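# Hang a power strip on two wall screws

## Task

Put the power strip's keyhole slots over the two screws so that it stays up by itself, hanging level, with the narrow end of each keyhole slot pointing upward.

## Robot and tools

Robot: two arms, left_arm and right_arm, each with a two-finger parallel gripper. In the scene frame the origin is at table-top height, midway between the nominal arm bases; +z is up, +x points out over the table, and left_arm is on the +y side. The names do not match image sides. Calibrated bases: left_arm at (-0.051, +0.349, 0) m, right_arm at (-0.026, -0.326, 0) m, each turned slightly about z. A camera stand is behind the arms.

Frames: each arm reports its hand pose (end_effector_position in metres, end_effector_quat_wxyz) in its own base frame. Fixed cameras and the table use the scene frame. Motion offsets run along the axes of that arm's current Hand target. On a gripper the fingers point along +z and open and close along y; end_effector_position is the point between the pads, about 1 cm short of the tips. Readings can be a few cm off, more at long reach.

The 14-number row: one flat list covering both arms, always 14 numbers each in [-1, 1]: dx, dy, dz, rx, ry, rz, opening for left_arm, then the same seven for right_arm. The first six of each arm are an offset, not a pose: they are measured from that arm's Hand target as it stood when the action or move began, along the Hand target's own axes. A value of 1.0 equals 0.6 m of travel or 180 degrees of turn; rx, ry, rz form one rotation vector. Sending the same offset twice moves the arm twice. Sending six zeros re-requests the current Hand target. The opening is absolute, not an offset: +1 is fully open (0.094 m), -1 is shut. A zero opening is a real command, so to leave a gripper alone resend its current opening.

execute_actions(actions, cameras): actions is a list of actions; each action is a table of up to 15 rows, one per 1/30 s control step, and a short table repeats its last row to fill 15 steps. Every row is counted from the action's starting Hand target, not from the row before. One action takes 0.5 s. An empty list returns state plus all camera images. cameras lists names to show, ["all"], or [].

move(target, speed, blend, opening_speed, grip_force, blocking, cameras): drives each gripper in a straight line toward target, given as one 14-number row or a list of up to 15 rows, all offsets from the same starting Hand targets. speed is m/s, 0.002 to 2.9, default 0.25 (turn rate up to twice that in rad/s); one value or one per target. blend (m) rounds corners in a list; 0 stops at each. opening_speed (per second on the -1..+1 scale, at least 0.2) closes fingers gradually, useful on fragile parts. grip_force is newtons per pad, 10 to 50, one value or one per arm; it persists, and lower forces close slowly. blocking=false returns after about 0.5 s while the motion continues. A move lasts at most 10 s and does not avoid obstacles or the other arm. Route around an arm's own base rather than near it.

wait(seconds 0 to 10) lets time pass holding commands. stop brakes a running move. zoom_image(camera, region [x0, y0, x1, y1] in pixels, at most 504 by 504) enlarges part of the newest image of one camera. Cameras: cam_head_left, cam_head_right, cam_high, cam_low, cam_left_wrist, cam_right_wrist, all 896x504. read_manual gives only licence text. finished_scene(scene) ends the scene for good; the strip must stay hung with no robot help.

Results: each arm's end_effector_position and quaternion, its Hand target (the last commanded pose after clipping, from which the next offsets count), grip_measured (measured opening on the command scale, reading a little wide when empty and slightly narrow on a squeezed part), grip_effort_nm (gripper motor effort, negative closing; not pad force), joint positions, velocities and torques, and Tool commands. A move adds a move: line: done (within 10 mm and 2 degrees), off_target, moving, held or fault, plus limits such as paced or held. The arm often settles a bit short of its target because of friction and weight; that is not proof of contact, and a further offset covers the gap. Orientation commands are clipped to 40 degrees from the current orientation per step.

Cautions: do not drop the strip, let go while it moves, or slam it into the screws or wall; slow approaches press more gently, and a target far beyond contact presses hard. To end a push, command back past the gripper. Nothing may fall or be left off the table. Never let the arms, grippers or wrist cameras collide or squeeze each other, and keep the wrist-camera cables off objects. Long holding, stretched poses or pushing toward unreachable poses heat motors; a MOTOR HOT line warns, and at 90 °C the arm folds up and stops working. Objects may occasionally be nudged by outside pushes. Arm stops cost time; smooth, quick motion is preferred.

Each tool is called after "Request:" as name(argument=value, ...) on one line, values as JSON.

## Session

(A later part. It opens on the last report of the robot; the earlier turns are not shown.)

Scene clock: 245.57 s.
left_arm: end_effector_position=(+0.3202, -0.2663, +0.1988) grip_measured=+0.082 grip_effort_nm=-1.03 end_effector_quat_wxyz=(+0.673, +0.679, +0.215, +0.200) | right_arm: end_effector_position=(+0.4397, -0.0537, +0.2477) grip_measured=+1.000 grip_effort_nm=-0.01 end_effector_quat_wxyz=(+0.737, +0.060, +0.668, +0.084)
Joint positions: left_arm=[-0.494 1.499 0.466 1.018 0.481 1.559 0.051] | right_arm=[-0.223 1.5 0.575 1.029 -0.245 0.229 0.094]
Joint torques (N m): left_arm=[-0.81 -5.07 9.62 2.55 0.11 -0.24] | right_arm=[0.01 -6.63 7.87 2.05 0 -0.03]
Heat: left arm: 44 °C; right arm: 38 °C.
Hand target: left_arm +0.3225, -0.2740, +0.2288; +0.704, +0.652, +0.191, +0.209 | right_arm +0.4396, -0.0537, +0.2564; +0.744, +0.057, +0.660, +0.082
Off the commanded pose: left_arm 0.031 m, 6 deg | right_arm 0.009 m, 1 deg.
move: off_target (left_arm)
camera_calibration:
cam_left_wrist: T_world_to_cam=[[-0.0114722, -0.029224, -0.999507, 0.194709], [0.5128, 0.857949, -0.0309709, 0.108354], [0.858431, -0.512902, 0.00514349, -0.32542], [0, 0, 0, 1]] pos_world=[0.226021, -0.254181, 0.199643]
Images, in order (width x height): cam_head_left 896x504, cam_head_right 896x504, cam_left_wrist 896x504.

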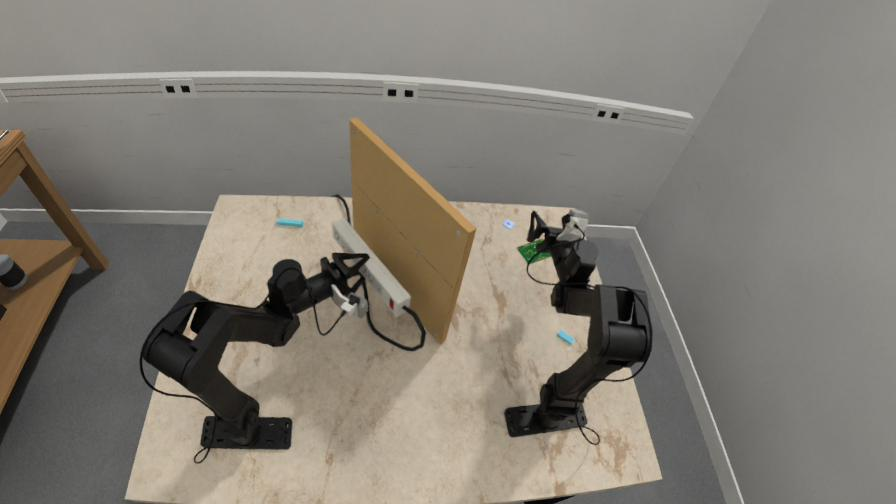

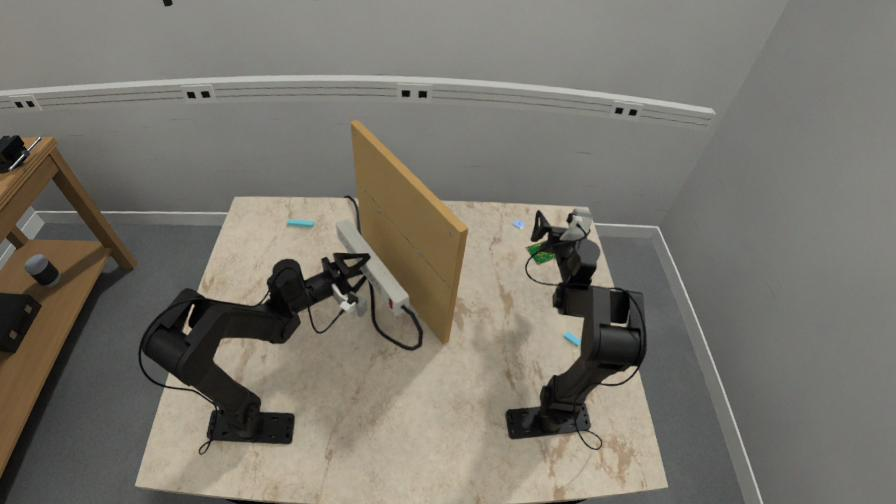

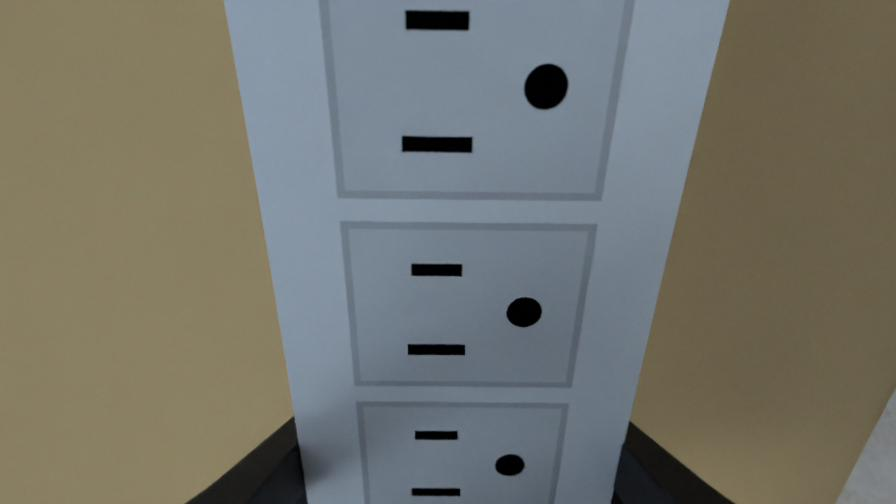

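Request:
move(target=[[0,0.15,-0.133,0,0,0,-1,0,0,0,0,0,0,1],[0,0.333,-0.133,-0.3,0,0,-1,0,0,0,0,0,0,1]], speed=0.4, blend=[0.03,0], cameras=["cam_head_left","cam_head_right","cam_high"])

Request:
zoom_image(camera="cam_head_left", region=[290, 150, 430, 290])

Request:
zoom_image(camera="cam_head_right", region=[290, 150, 430, 290])

Scene clock: 271.10 s.
left_arm: end_effector_position=(+0.2853, -0.1997, +0.3846) grip_measured=+0.082 grip_effort_nm=-1.03 end_effector_quat_wxyz=(+0.850, +0.409, +0.184, +0.276) | right_arm: end_effector_position=(+0.4397, -0.0537, +0.2477) grip_measured=+1.000 grip_effort_nm=-0.01 end_effector_quat_wxyz=(+0.737, +0.060, +0.668, +0.084)
Joint positions: left_arm=[-0.463 1.279 0.456 1.498 0.294 1.234 0.051] | right_arm=[-0.223 1.5 0.575 1.029 -0.245 0.229 0.094]
Joint torques (N m): left_arm=[-1.36 -4.1 10.51 2.18 -0.27 -0.37] | right_arm=[0.01 -6.64 7.82 2.09 0.02 -0.02]
Heat: left arm: 48 °C; right arm: 38 °C.
Hand target: left_arm +0.2703, -0.1944, +0.4219; +0.923, +0.261, +0.075, +0.273 | right_arm +0.4396, -0.0537, +0.2564; +0.744, +0.057, +0.660, +0.082
Off the commanded pose: left_arm 0.040 m, 23 deg | right_arm 0.009 m, 1 deg.
joint sent to its limit (left arm) — joint 4 (wrist pitch), upper limit. The joint targets are off in orientation, not in position.
move: off_target (left_arm)
Images, in order (width x height): cam_head_left 896x504, cam_head_right 896x504, cam_high 896x504.

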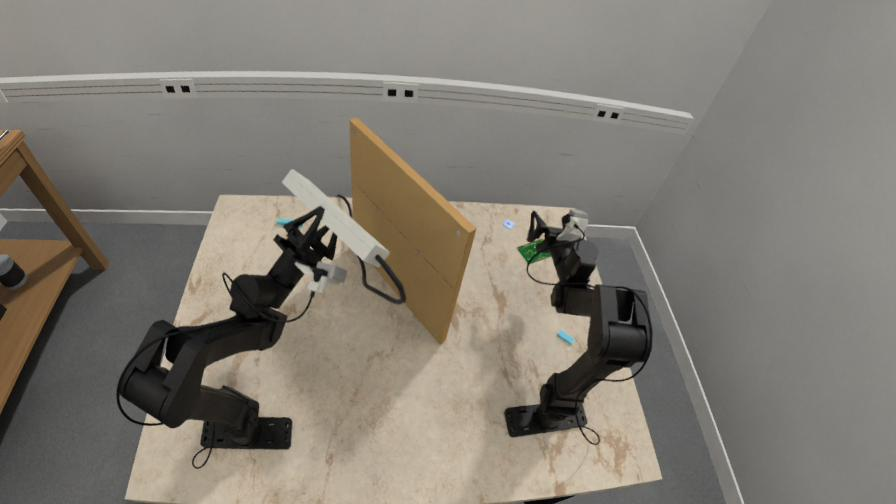

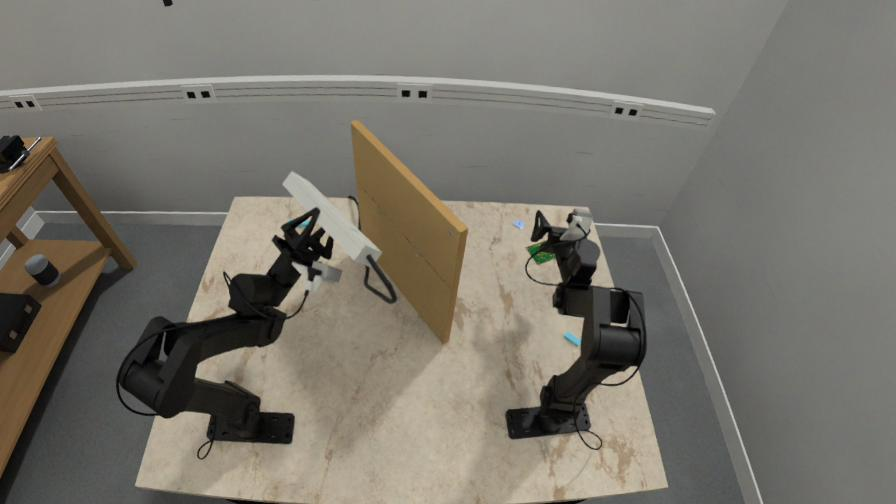

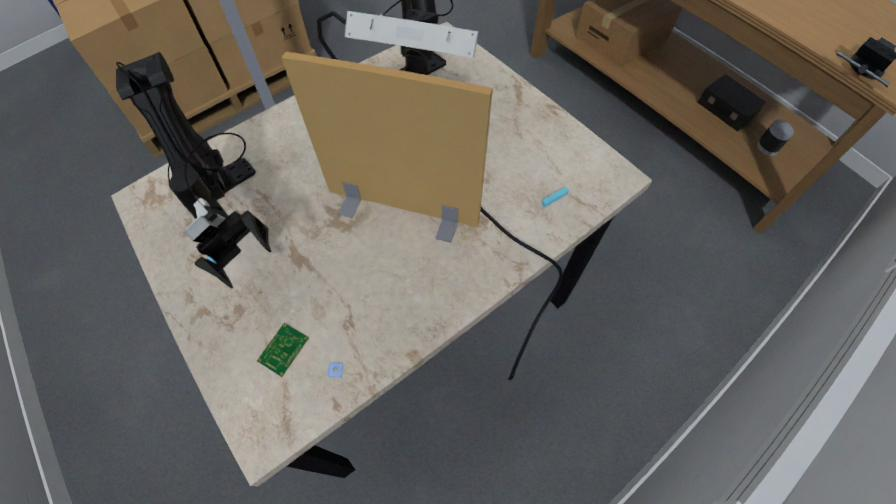

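Scaled by 3.600 from the camera's 896x504 image, which has a finer 1280x720 frame.

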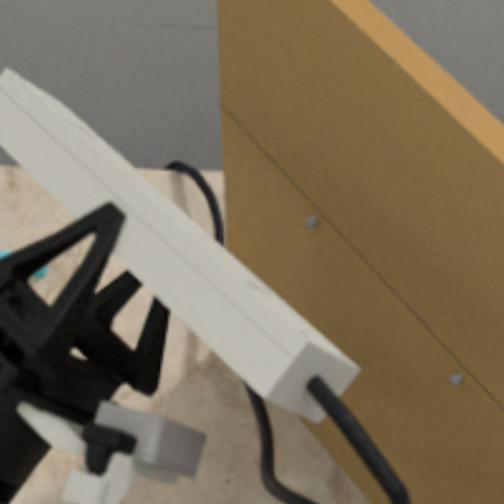

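Scaled by 3.600 from the camera's 896x504 image, which has a finer 1280x720 frame.

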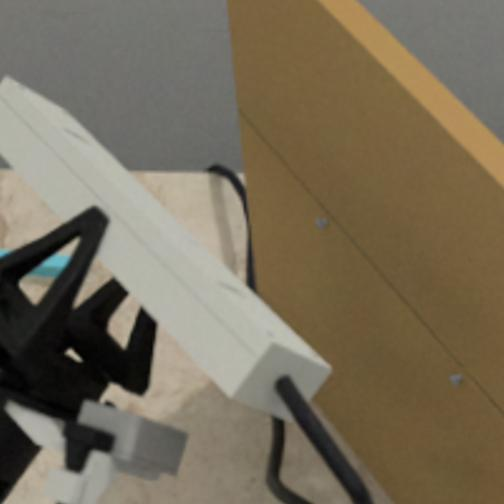

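cam_high has a superb view.

Request:
zoom_image(camera="cam_high", region=[335, 0, 485, 70])

Scaled by 3.360 from the camera's 896x504 image, which has a finer 1280x720 frame.

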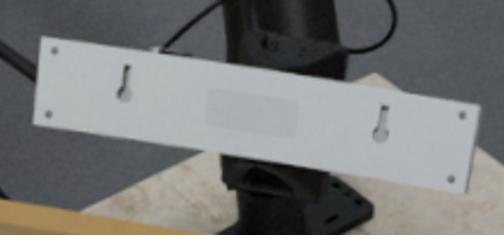

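Request:
move(target=[0.0263,-0.2635,-0.128,0.2997,-0.0026,0.005,-1,0,0,0,0,0,0,1], speed=0.3, cameras=["cam_head_left","cam_head_right"])

Request:
zoom_image(camera="cam_head_right", region=[320, 180, 460, 320])

Scene clock: 286.33 s.
left_arm: end_effector_position=(+0.3364, -0.2573, +0.2441) grip_measured=+0.082 grip_effort_nm=-1.03 end_effector_quat_wxyz=(+0.677, +0.673, +0.210, +0.211) | right_arm: end_effector_position=(+0.4397, -0.0537, +0.2477) grip_measured=+1.000 grip_effort_nm=-0.01 end_effector_quat_wxyz=(+0.737, +0.060, +0.668, +0.084)
Joint positions: left_arm=[-0.44 1.401 0.59 0.818 0.527 1.567 0.051] | right_arm=[-0.223 1.5 0.575 1.029 -0.245 0.229 0.094]
Joint torques (N m): left_arm=[-1.01 -5.63 10.92 2.23 0.17 -0.22] | right_arm=[0.02 -6.58 7.91 2.05 -0.01 0]
Heat: left arm: 48 °C; right arm: 38 °C.
Hand target: left_arm +0.3353, -0.2651, +0.2740; +0.703, +0.653, +0.185, +0.215 | right_arm +0.4396, -0.0537, +0.2564; +0.744, +0.057, +0.660, +0.082
Off the commanded pose: left_arm 0.031 m, 5 deg | right_arm 0.009 m, 1 deg.
move: off_target (left_arm)
Images, in order (width x height): cam_head_left 896x504, cam_head_right 896x504.

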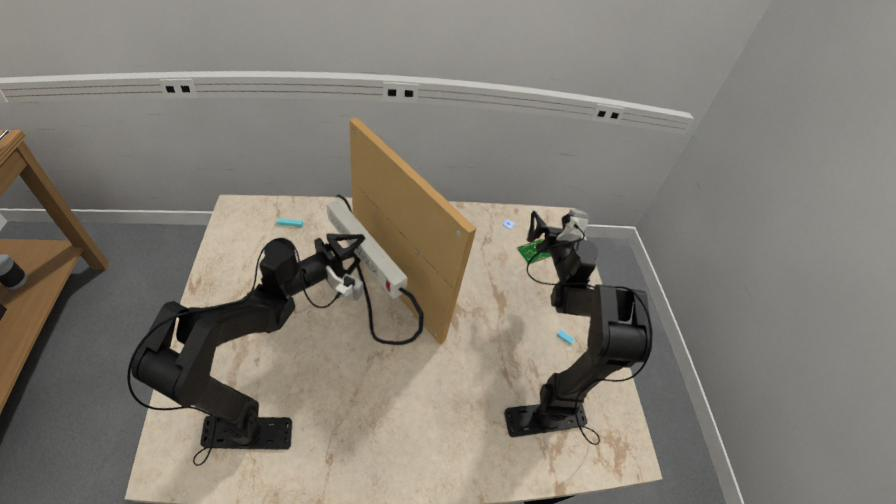

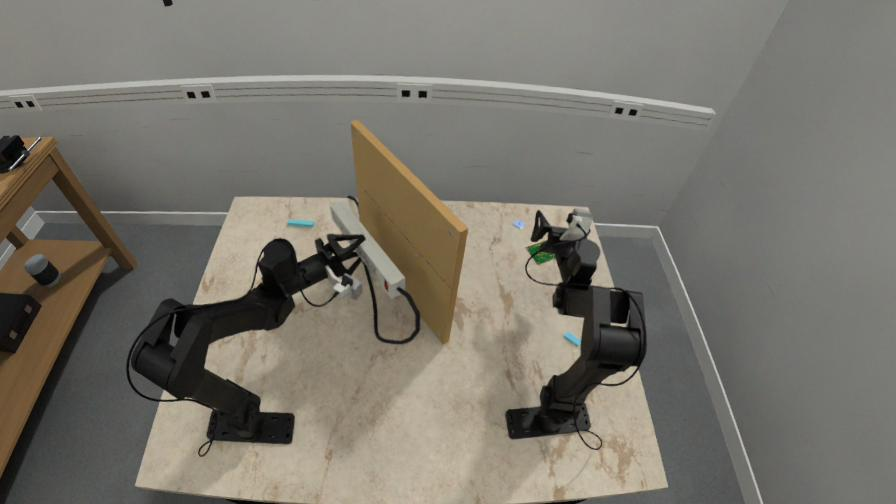

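Scaled by 3.600 from the camera's 896x504 image, which has a finer 1280x720 frame.

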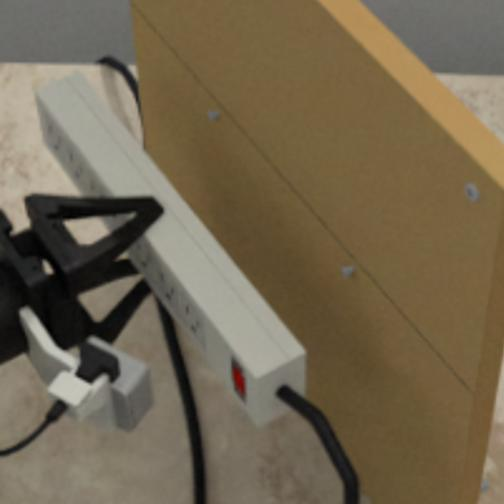

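Request:
move(target=[-0.002,-0.008,0.0965,0,0,0,-1,0,0,0,0,0,0,1], speed=0.15, cameras=["cam_head_left","cam_head_right"])

Request:
zoom_image(camera="cam_head_right", region=[350, 180, 450, 280])

Request:
zoom_image(camera="cam_head_left", region=[350, 180, 450, 280])

Scene clock: 302.63 s.
left_arm: end_effector_position=(+0.3631, -0.3075, +0.2426) grip_measured=+0.082 grip_effort_nm=-1.03 end_effector_quat_wxyz=(+0.675, +0.679, +0.203, +0.205) | right_arm: end_effector_position=(+0.4397, -0.0537, +0.2477) grip_measured=+1.000 grip_effort_nm=-0.01 end_effector_quat_wxyz=(+0.737, +0.060, +0.668, +0.084)
Joint positions: left_arm=[-0.541 1.592 0.77 0.816 0.444 1.577 0.051] | right_arm=[-0.223 1.5 0.575 1.029 -0.245 0.229 0.094]
Joint torques (N m): left_arm=[-0.77 -6.67 10.99 2.42 0.03 -0.22] | right_arm=[0.08 -6.67 7.8 2.05 -0.01 -0.06]
Heat: left arm: 48 °C; right arm: 38 °C.
Hand target: left_arm +0.3659, -0.3144, +0.2736; +0.702, +0.653, +0.185, +0.215 | right_arm +0.4396, -0.0537, +0.2564; +0.744, +0.057, +0.660, +0.082
Off the commanded pose: left_arm 0.032 m, 5 deg | right_arm 0.009 m, 1 deg.
move: off_target (left_arm)
Images, in order (width x height): cam_head_left 896x504, cam_head_right 896x504.

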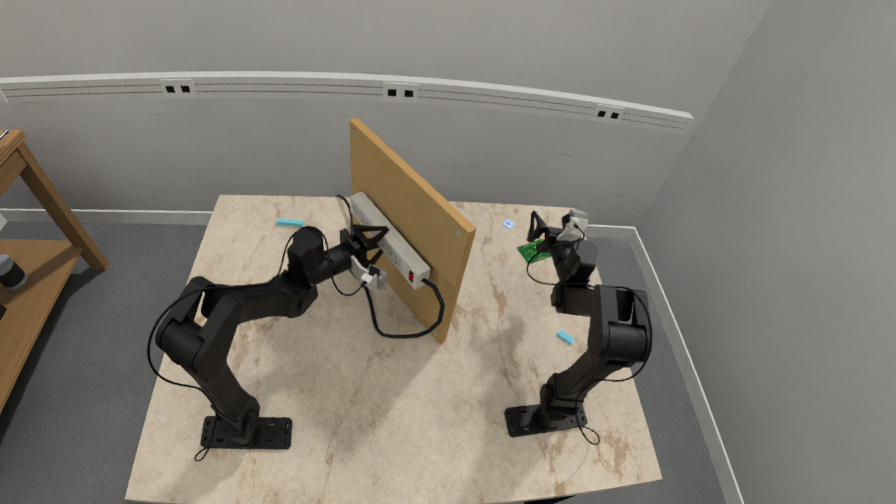

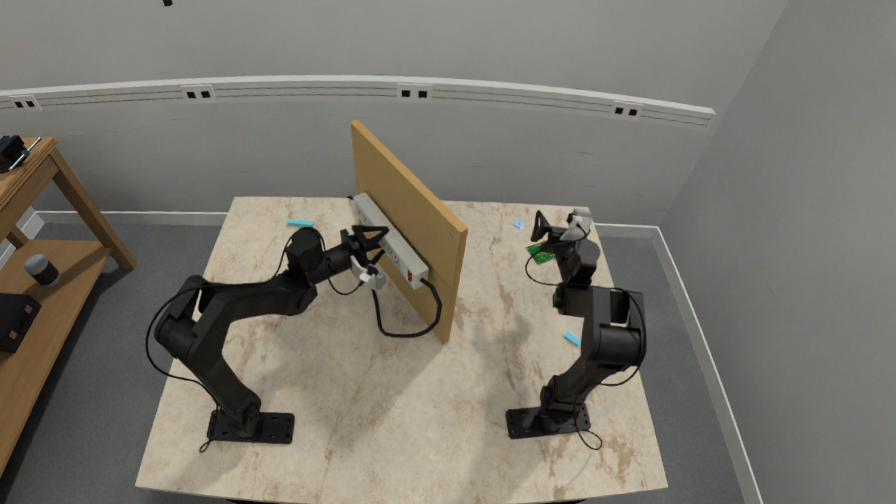

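Scaled by 5.040 from the camera's 896x504 image, which has a finer 1280x720 frame.

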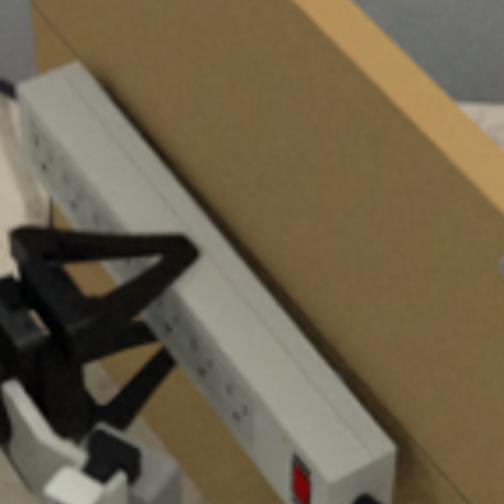

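Scaled by 5.040 from the camera's 896x504 image, which has a finer 1280x720 frame.

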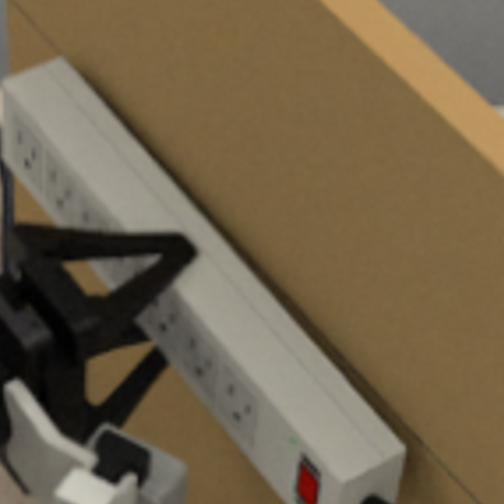

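Request:
move(target=[[0.008,0.001,0,0,0.0055,0,-1,0,0,0,0,0,0,1],[0.008,0.001,0.03,0,0.0055,0,-1,0,0,0,0,0,0,1]], speed=0.05, cameras=["cam_head_left","cam_head_right"])

Request:
zoom_image(camera="cam_head_right", region=[350, 180, 450, 280])

Request:
zoom_image(camera="cam_head_left", region=[350, 180, 450, 280])

Scene clock: 310.80 s.
left_arm: end_effector_position=(+0.3705, -0.3099, +0.2448) grip_measured=+0.082 grip_effort_nm=-1.03 end_effector_quat_wxyz=(+0.675, +0.676, +0.207, +0.211) | right_arm: end_effector_position=(+0.4397, -0.0537, +0.2477) grip_measured=+1.000 grip_effort_nm=-0.01 end_effector_quat_wxyz=(+0.737, +0.060, +0.668, +0.084)
Joint positions: left_arm=[-0.543 1.614 0.798 0.815 0.428 1.578 0.051] | right_arm=[-0.223 1.5 0.575 1.029 -0.245 0.229 0.094]
Joint torques (N m): left_arm=[-2.43 -4.53 14.12 2.31 -0.17 -0.22] | right_arm=[0.01 -6.83 7.92 2.05 0.02 -0.05]
Heat: left arm: 49 °C; right arm: 39 °C.
Hand target: left_arm +0.3795, -0.3270, +0.2758; +0.701, +0.651, +0.191, +0.220 | right_arm +0.4396, -0.0537, +0.2564; +0.744, +0.057, +0.660, +0.082
Off the commanded pose: left_arm 0.036 m, 5 deg | right_arm 0.009 m, 1 deg.
move: off_target (left_arm)
Images, in order (width x height): cam_head_left 896x504, cam_head_right 896x504.

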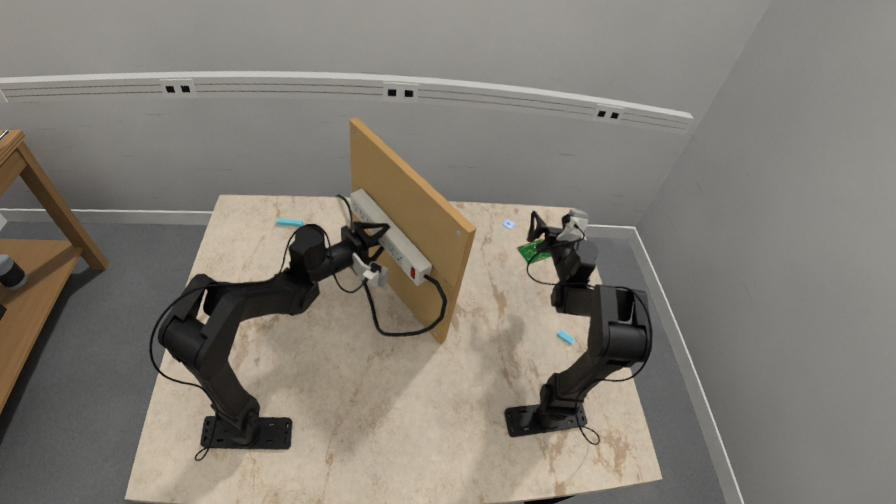

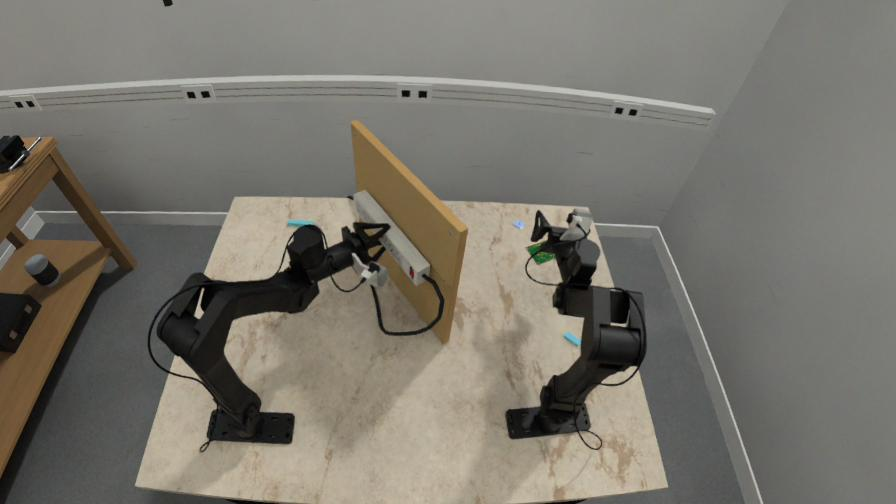

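Scaled by 5.040 from the camera's 896x504 image, which has a finer 1280x720 frame.

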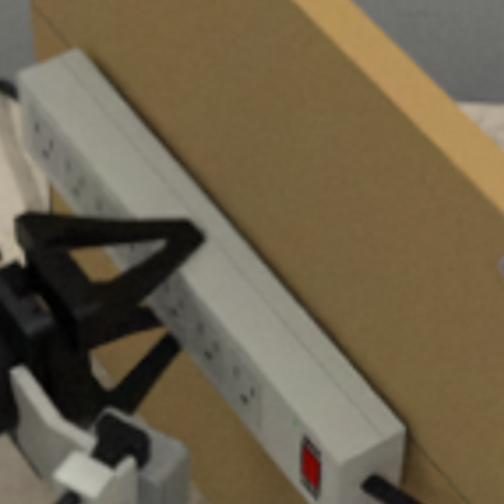

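Scaled by 5.040 from the camera's 896x504 image, which has a finer 1280x720 frame.

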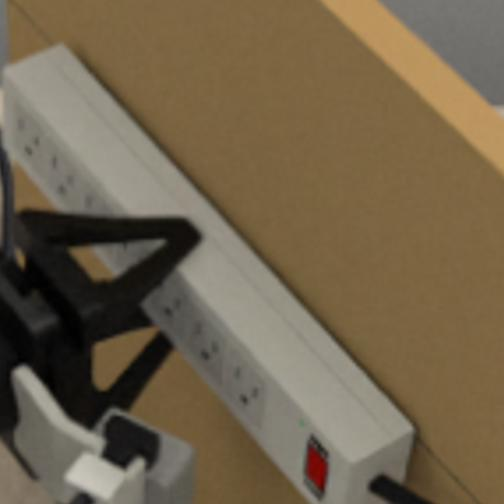

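Request:
move(target=[[0,0,-0.045,0,0,0,-1,0,0,0,0,0,0,1],[0,-0.08,-0.05,0,0,0,-1,0,0,0,0,0,0,1],[0,-0.08,-0.026,0,0,0,-1,0,0,0,0,0,0,1]], speed=0.1, cameras=["cam_head_left","cam_head_right"])

Request:
zoom_image(camera="cam_head_right", region=[350, 190, 450, 290])

Request:
zoom_image(camera="cam_head_left", region=[350, 190, 450, 290])

Scene clock: 323.03 s.
left_arm: end_effector_position=(+0.3700, -0.3093, +0.1992) grip_measured=+0.082 grip_effort_nm=-1.03 end_effector_quat_wxyz=(+0.675, +0.676, +0.207, +0.211) | right_arm: end_effector_position=(+0.4397, -0.0537, +0.2477) grip_measured=+1.000 grip_effort_nm=-0.01 end_effector_quat_wxyz=(+0.737, +0.060, +0.668, +0.084)
Joint positions: left_arm=[-0.543 1.742 0.709 1.032 0.428 1.576 0.051] | right_arm=[-0.223 1.5 0.575 1.029 -0.245 0.229 0.094]
Joint torques (N m): left_arm=[-0.88 -7.28 9.88 2.39 0.01 -0.21] | right_arm=[0.18 -6.75 7.77 2.08 0.03 -0.03]
Heat: left arm: 51 °C; right arm: 39 °C.
Hand target: left_arm +0.3738, -0.3167, +0.2266; +0.701, +0.651, +0.191, +0.220 | right_arm +0.4396, -0.0537, +0.2564; +0.744, +0.057, +0.660, +0.082
Off the commanded pose: left_arm 0.029 m, 5 deg | right_arm 0.009 m, 1 deg.
move: off_target (left_arm)
Images, in order (width x height): cam_head_left 896x504, cam_head_right 896x504.

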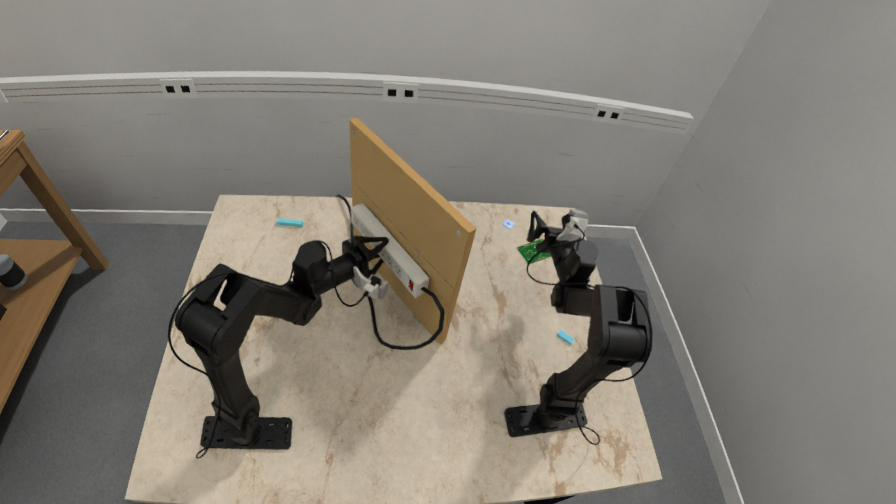

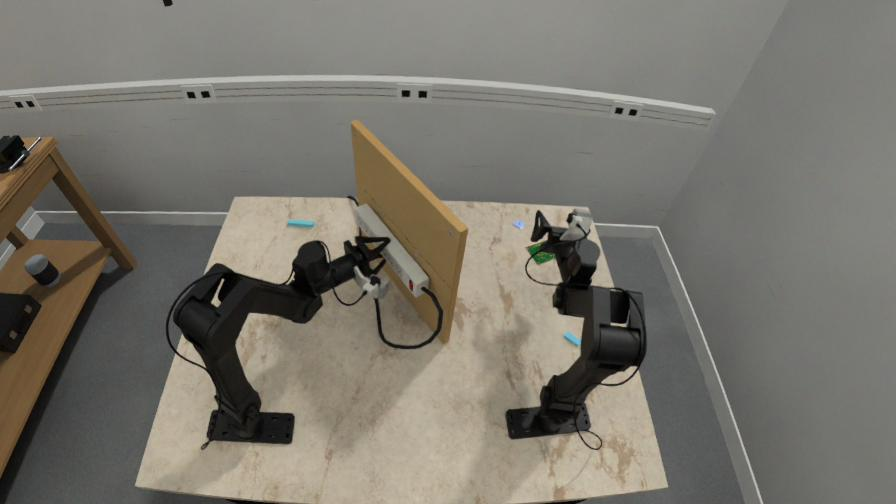

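Scaled by 5.040 from the camera's 896x504 image, which has a finer 1280x720 frame.

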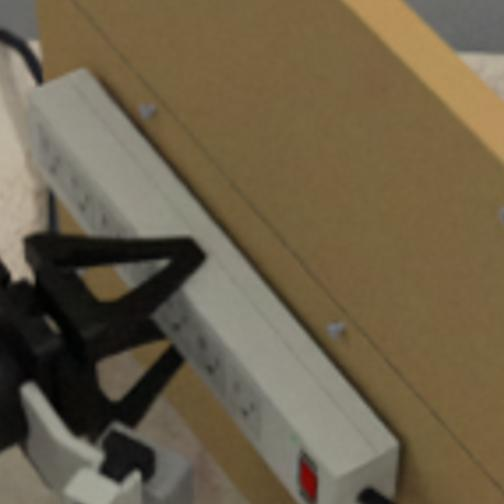

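Scaled by 5.040 from the camera's 896x504 image, which has a finer 1280x720 frame.

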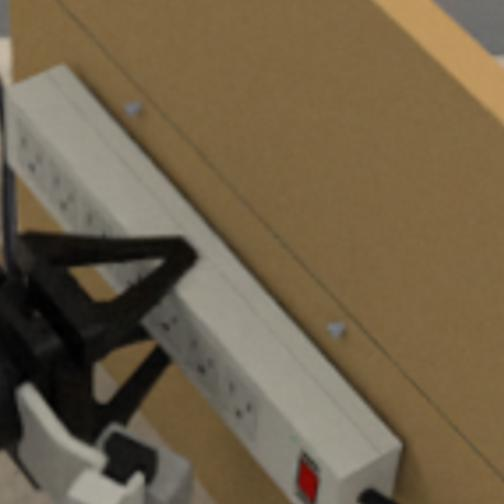

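Request:
move(target=[[-0.005,0,-0.033,0,0,-0.0045,-1,0,0,0,0,0,0,1],[-0.005,0.0823,-0.02,0,0,-0.0045,-1,0,0,0,0,0,0,1],[-0.005,0.0823,0.035,0,0,-0.0045,-1,0,0,0,0,0,0,1]], speed=0.06, cameras=["cam_head_left","cam_head_right"])

Request:
zoom_image(camera="cam_head_right", region=[350, 180, 450, 280])

Scene clock: 345.43 s.
left_arm: end_effector_position=(+0.3681, -0.3115, +0.2474) grip_measured=+0.082 grip_effort_nm=-1.03 end_effector_quat_wxyz=(+0.677, +0.674, +0.211, +0.208) | right_arm: end_effector_position=(+0.4397, -0.0537, +0.2477) grip_measured=+1.000 grip_effort_nm=-0.01 end_effector_quat_wxyz=(+0.737, +0.060, +0.668, +0.084)
Joint positions: left_arm=[-0.552 1.605 0.796 0.811 0.418 1.565 0.051] | right_arm=[-0.223 1.5 0.575 1.029 -0.245 0.229 0.094]
Joint torques (N m): left_arm=[-2.99 -3.25 15.47 2.27 -0.22 -0.23] | right_arm=[-0.03 -6.74 7.76 2.11 0.02 -0.02]
Heat: left arm: 55 °C; right arm: 39 °C.
Hand target: left_arm +0.3800, -0.3330, +0.2775; +0.702, +0.650, +0.196, +0.216 | right_arm +0.4396, -0.0537, +0.2564; +0.744, +0.057, +0.660, +0.082
Off the commanded pose: left_arm 0.039 m, 4 deg | right_arm 0.009 m, 1 deg.
move: off_target (left_arm)
Images, in order (width x height): cam_head_left 896x504, cam_head_right 896x504.

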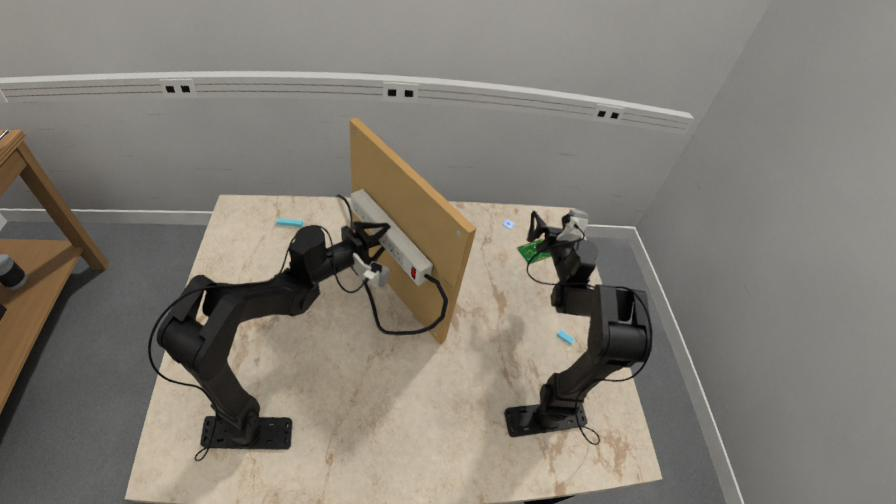

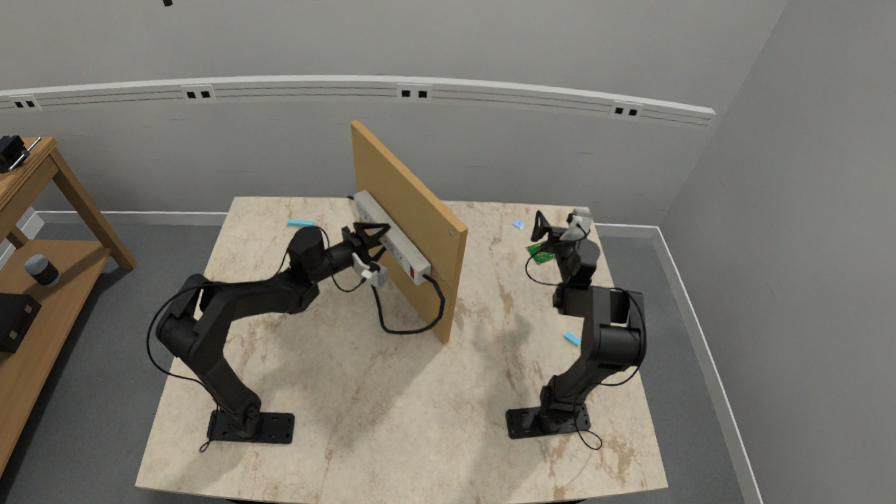

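Scaled by 5.040 from the camera's 896x504 image, which has a finer 1280x720 frame.

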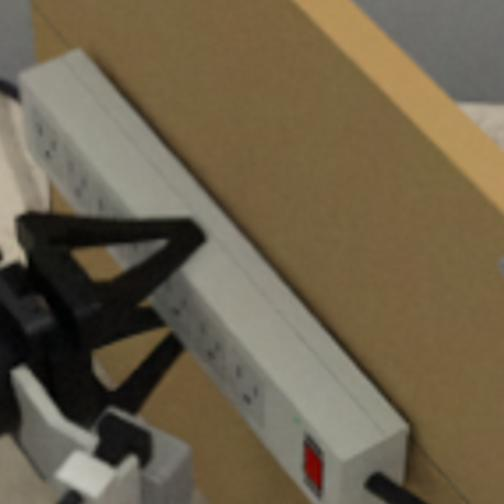

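Request:
move(target=[[0,0.003,-0.012,0,0,0,-1,0,0,0,0,0,0,1],[0,0.006,-0.012,0,0,0,-1,0,0,0,0,0,0,1]], speed=0.02)

Scene clock: 349.30 s.
left_arm: end_effector_position=(+0.3680, -0.3114, +0.2475) grip_measured=+0.082 grip_effort_nm=-1.03 end_effector_quat_wxyz=(+0.677, +0.674, +0.210, +0.208) | right_arm: end_effector_position=(+0.4397, -0.0537, +0.2477) grip_measured=+1.000 grip_effort_nm=-0.01 end_effector_quat_wxyz=(+0.737, +0.060, +0.668, +0.084)
Joint positions: left_arm=[-0.551 1.605 0.796 0.811 0.421 1.565 0.051] | right_arm=[-0.223 1.5 0.575 1.029 -0.245 0.229 0.094]
Joint torques (N m): left_arm=[-2.24 -5.42 14.17 2.15 -0.16 -0.23] | right_arm=[0.1 -6.76 7.92 2.07 0.02 -0.03]
Heat: left arm: 55 °C; right arm: 39 °C.
Hand target: left_arm +0.3758, -0.3269, +0.2805; +0.702, +0.650, +0.195, +0.216 | right_arm +0.4396, -0.0537, +0.2564; +0.744, +0.057, +0.660, +0.082
Off the commanded pose: left_arm 0.037 m, 4 deg | right_arm 0.009 m, 1 deg.
move: off_target (left_arm)

Request:
move(target=[0,0.012,0,0,0,0,-1,0,0,0,0,0,0,1], speed=0.02)

Scene clock: 351.60 s.
left_arm: end_effector_position=(+0.3681, -0.3113, +0.2479) grip_measured=+0.082 grip_effort_nm=-1.03 end_effector_quat_wxyz=(+0.673, +0.679, +0.212, +0.206) | right_arm: end_effector_position=(+0.4397, -0.0537, +0.2477) grip_measured=+1.000 grip_effort_nm=-0.01 end_effector_quat_wxyz=(+0.737, +0.060, +0.668, +0.084)
Joint positions: left_arm=[-0.551 1.596 0.805 0.779 0.42 1.57 0.051] | right_arm=[-0.223 1.5 0.575 1.029 -0.245 0.229 0.094]
Joint torques (N m): left_arm=[-2.14 -6.22 14.53 2.18 -0.14 -0.28] | right_arm=[0.12 -6.72 7.91 2.05 0 -0.06]
Heat: left arm: 55 °C; right arm: 39 °C.
Hand target: left_arm +0.3755, -0.3264, +0.2877; +0.702, +0.650, +0.196, +0.215 | right_arm +0.4396, -0.0537, +0.2564; +0.744, +0.057, +0.660, +0.082
Off the commanded pose: left_arm 0.043 m, 5 deg | right_arm 0.009 m, 1 deg.
move: off_target (left_arm)

Request:
move(target=[0,-0.036,0.005,0,0,0,-1,0,0,0,0,0,0,1], speed=0.04, cameras=["cam_head_left","cam_head_right"])

Request:
zoom_image(camera="cam_head_right", region=[350, 180, 450, 280])

Scene clock: 356.10 s.
left_arm: end_effector_position=(+0.3691, -0.3119, +0.2472) grip_measured=+0.082 grip_effort_nm=-1.03 end_effector_quat_wxyz=(+0.678, +0.676, +0.205, +0.203) | right_arm: end_effector_position=(+0.4397, -0.0537, +0.2477) grip_measured=+1.000 grip_effort_nm=-0.01 end_effector_quat_wxyz=(+0.737, +0.060, +0.668, +0.084)
Joint positions: left_arm=[-0.544 1.612 0.805 0.808 0.441 1.567 0.051] | right_arm=[-0.223 1.5 0.575 1.029 -0.245 0.229 0.094]
Joint torques (N m): left_arm=[-3.47 -2.48 12.19 2.73 -0.41 -0.25] | right_arm=[0.01 -6.71 7.79 2.06 0.01 -0.03]
Heat: left arm: 55 °C; right arm: 39 °C.
Hand target: left_arm +0.3782, -0.3302, +0.2664; +0.702, +0.650, +0.196, +0.215 | right_arm +0.4396, -0.0537, +0.2564; +0.744, +0.057, +0.660, +0.082
Off the commanded pose: left_arm 0.028 m, 5 deg | right_arm 0.009 m, 1 deg.
move: off_target (left_arm)
Images, in order (width x height): cam_head_left 896x504, cam_head_right 896x504.

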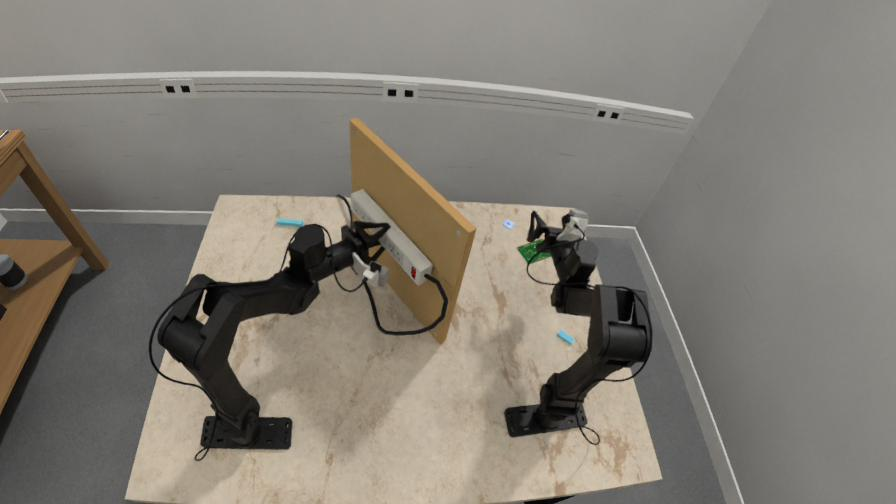

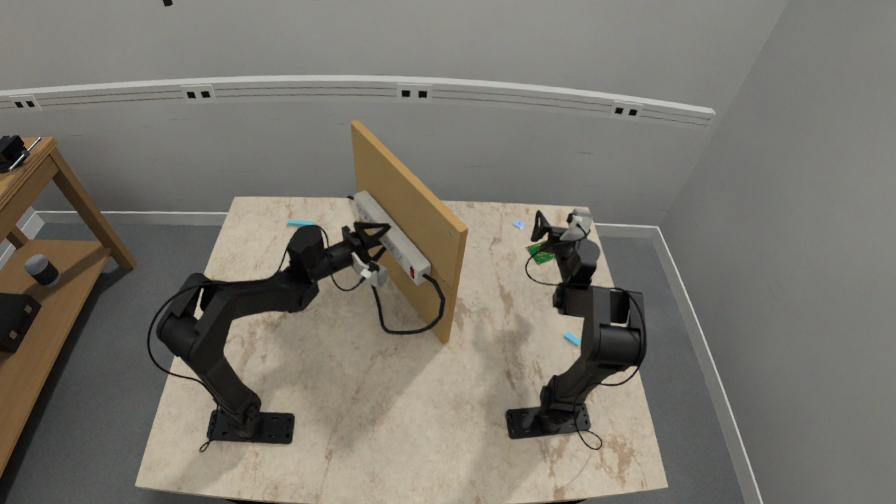

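Scaled by 5.040 from the camera's 896x504 image, which has a finer 1280x720 frame.

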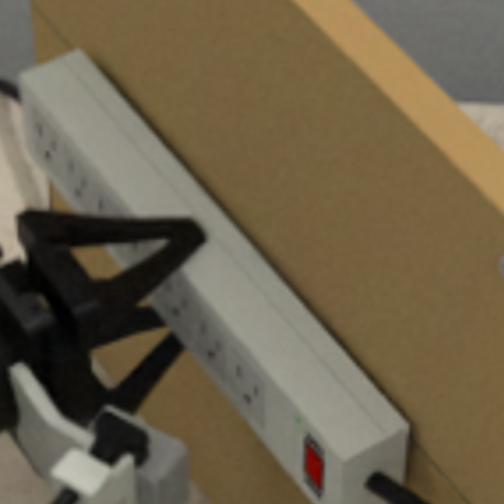

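Request:
move(target=[0,0,-0.0165,0,0,0,-1,0,0,0,0,0,0,1], speed=0.03)

Scene clock: 359.60 s.
left_arm: end_effector_position=(+0.3689, -0.3111, +0.2473) grip_measured=+0.082 grip_effort_nm=-1.03 end_effector_quat_wxyz=(+0.679, +0.674, +0.206, +0.205) | right_arm: end_effector_position=(+0.4397, -0.0537, +0.2477) grip_measured=+1.000 grip_effort_nm=-0.01 end_effector_quat_wxyz=(+0.737, +0.060, +0.668, +0.084)
Joint positions: left_arm=[-0.544 1.612 0.799 0.82 0.438 1.565 0.051] | right_arm=[-0.223 1.5 0.575 1.029 -0.245 0.229 0.094]
Joint torques (N m): left_arm=[-2.3 -4.49 9.96 2.68 -0.27 -0.22] | right_arm=[-0.05 -6.75 7.91 2.06 -0.01 0.01]
Heat: left arm: 56 °C; right arm: 39 °C.
Hand target: left_arm +0.3727, -0.3220, +0.2657; +0.702, +0.650, +0.195, +0.216 | right_arm +0.4396, -0.0537, +0.2564; +0.744, +0.057, +0.660, +0.082
Off the commanded pose: left_arm 0.022 m, 4 deg | right_arm 0.009 m, 1 deg.
move: off_target (left_arm)

Still. Push down 10 mm more.

Request:
move(target=[0,-0.017,-0.004,0,0,0,-1,0,0,0,0,0,0,1], speed=0.03)

Scene clock: 362.10 s.
left_arm: end_effector_position=(+0.3696, -0.3107, +0.2449) grip_measured=+0.082 grip_effort_nm=-1.03 end_effector_quat_wxyz=(+0.687, +0.665, +0.200, +0.214) | right_arm: end_effector_position=(+0.4397, -0.0537, +0.2477) grip_measured=+1.000 grip_effort_nm=-0.01 end_effector_quat_wxyz=(+0.737, +0.060, +0.668, +0.084)
Joint positions: left_arm=[-0.544 1.638 0.779 0.899 0.433 1.563 0.051] | right_arm=[-0.223 1.5 0.575 1.029 -0.245 0.229 0.094]
Joint torques (N m): left_arm=[-2.11 -4.7 9.46 2.35 -0.23 -0.21] | right_arm=[-0.08 -6.64 7.9 2.08 0.01 -0.04]
Heat: left arm: 56 °C; right arm: 39 °C.
Hand target: left_arm +0.3720, -0.3206, +0.2552; +0.702, +0.650, +0.196, +0.216 | right_arm +0.4396, -0.0537, +0.2564; +0.744, +0.057, +0.660, +0.082
Off the commanded pose: left_arm 0.015 m, 3 deg | right_arm 0.009 m, 1 deg.
move: off_target (left_arm)

Request:
move(target=[[0,0,-0.03,0,0,0,-1,0,0,0,0,0,0,1],[-0.0015,0.039,-0.03,0,0,0,-1,0,0,0,0,0,0,1],[-0.0015,0.039,0.008,0,0,0,-1,0,0,0,0,0,0,1]], speed=0.06)

Scene clock: 373.70 s.
left_arm: end_effector_position=(+0.3676, -0.3108, +0.2509) grip_measured=+0.082 grip_effort_nm=-1.03 end_effector_quat_wxyz=(+0.677, +0.673, +0.211, +0.210) | right_arm: end_effector_position=(+0.4397, -0.0537, +0.2477) grip_measured=+1.000 grip_effort_nm=-0.01 end_effector_quat_wxyz=(+0.737, +0.060, +0.668, +0.084)
Joint positions: left_arm=[-0.552 1.594 0.799 0.8 0.415 1.566 0.051] | right_arm=[-0.223 1.5 0.575 1.029 -0.245 0.229 0.094]
Joint torques (N m): left_arm=[-1.83 -5.27 12.56 2.32 -0.08 -0.23] | right_arm=[-0.03 -6.79 8.01 2.05 0 -0.06]
Heat: left arm: 57 °C; right arm: 39 °C.
Hand target: left_arm +0.3727, -0.3236, +0.2791; +0.702, +0.649, +0.195, +0.216 | right_arm +0.4396, -0.0537, +0.2564; +0.744, +0.057, +0.660, +0.082
Off the commanded pose: left_arm 0.031 m, 4 deg | right_arm 0.009 m, 1 deg.
move: off_target (left_arm)

Request:
move(target=[[0,0,-0.02,0,0,-0.0035,-1,0,0,0,0,0,0,1],[0,-0.004,-0.02,0,0,-0.0035,-1,0,0,0,0,0,0,1],[0,-0.004,0.003,0,0,-0.0035,-1,0,0,0,0,0,0,1]], speed=0.06)

Scene clock: 378.13 s.
left_arm: end_effector_position=(+0.3677, -0.3108, +0.2506) grip_measured=+0.082 grip_effort_nm=-1.03 end_effector_quat_wxyz=(+0.678, +0.673, +0.210, +0.209) | right_arm: end_effector_position=(+0.4397, -0.0537, +0.2477) grip_measured=+1.000 grip_effort_nm=-0.01 end_effector_quat_wxyz=(+0.737, +0.060, +0.668, +0.084)
Joint positions: left_arm=[-0.551 1.597 0.799 0.804 0.42 1.565 0.051] | right_arm=[-0.223 1.5 0.575 1.029 -0.245 0.229 0.094]
Joint torques (N m): left_arm=[-2.24 -4.64 12.71 2.37 -0.14 -0.32] | right_arm=[-0.01 -6.67 7.87 2.03 -0.02 -0.06]
Heat: left arm: 56 °C; right arm: 39 °C.
Hand target: left_arm +0.3738, -0.3253, +0.2768; +0.704, +0.648, +0.199, +0.212 | right_arm +0.4396, -0.0537, +0.2564; +0.744, +0.057, +0.660, +0.082
Off the commanded pose: left_arm 0.031 m, 4 deg | right_arm 0.009 m, 1 deg.
move: off_target (left_arm)

Request:
move(target=[0,0,-0.05,0,0,0,-1,0,0,0,0,0,0,1], speed=0.08)

Scene clock: 381.23 s.
left_arm: end_effector_position=(+0.3636, -0.3026, +0.2443) grip_measured=+0.082 grip_effort_nm=-1.03 end_effector_quat_wxyz=(+0.674, +0.676, +0.215, +0.207) | right_arm: end_effector_position=(+0.4397, -0.0537, +0.2477) grip_measured=+1.000 grip_effort_nm=-0.01 end_effector_quat_wxyz=(+0.737, +0.060, +0.668, +0.084)
Joint positions: left_arm=[-0.538 1.573 0.761 0.805 0.428 1.563 0.051] | right_arm=[-0.223 1.5 0.575 1.029 -0.245 0.229 0.094]
Joint torques (N m): left_arm=[0.25 -9.76 7.24 2.49 0.15 -0.31] | right_arm=[0.01 -6.65 7.91 2.06 0 -0.04]
Heat: left arm: 56 °C; right arm: 39 °C.
Hand target: left_arm +0.3572, -0.3004, +0.2742; +0.703, +0.649, +0.199, +0.212 | right_arm +0.4396, -0.0537, +0.2564; +0.744, +0.057, +0.660, +0.082
Off the commanded pose: left_arm 0.031 m, 5 deg | right_arm 0.009 m, 1 deg.
move: off_target (left_arm)


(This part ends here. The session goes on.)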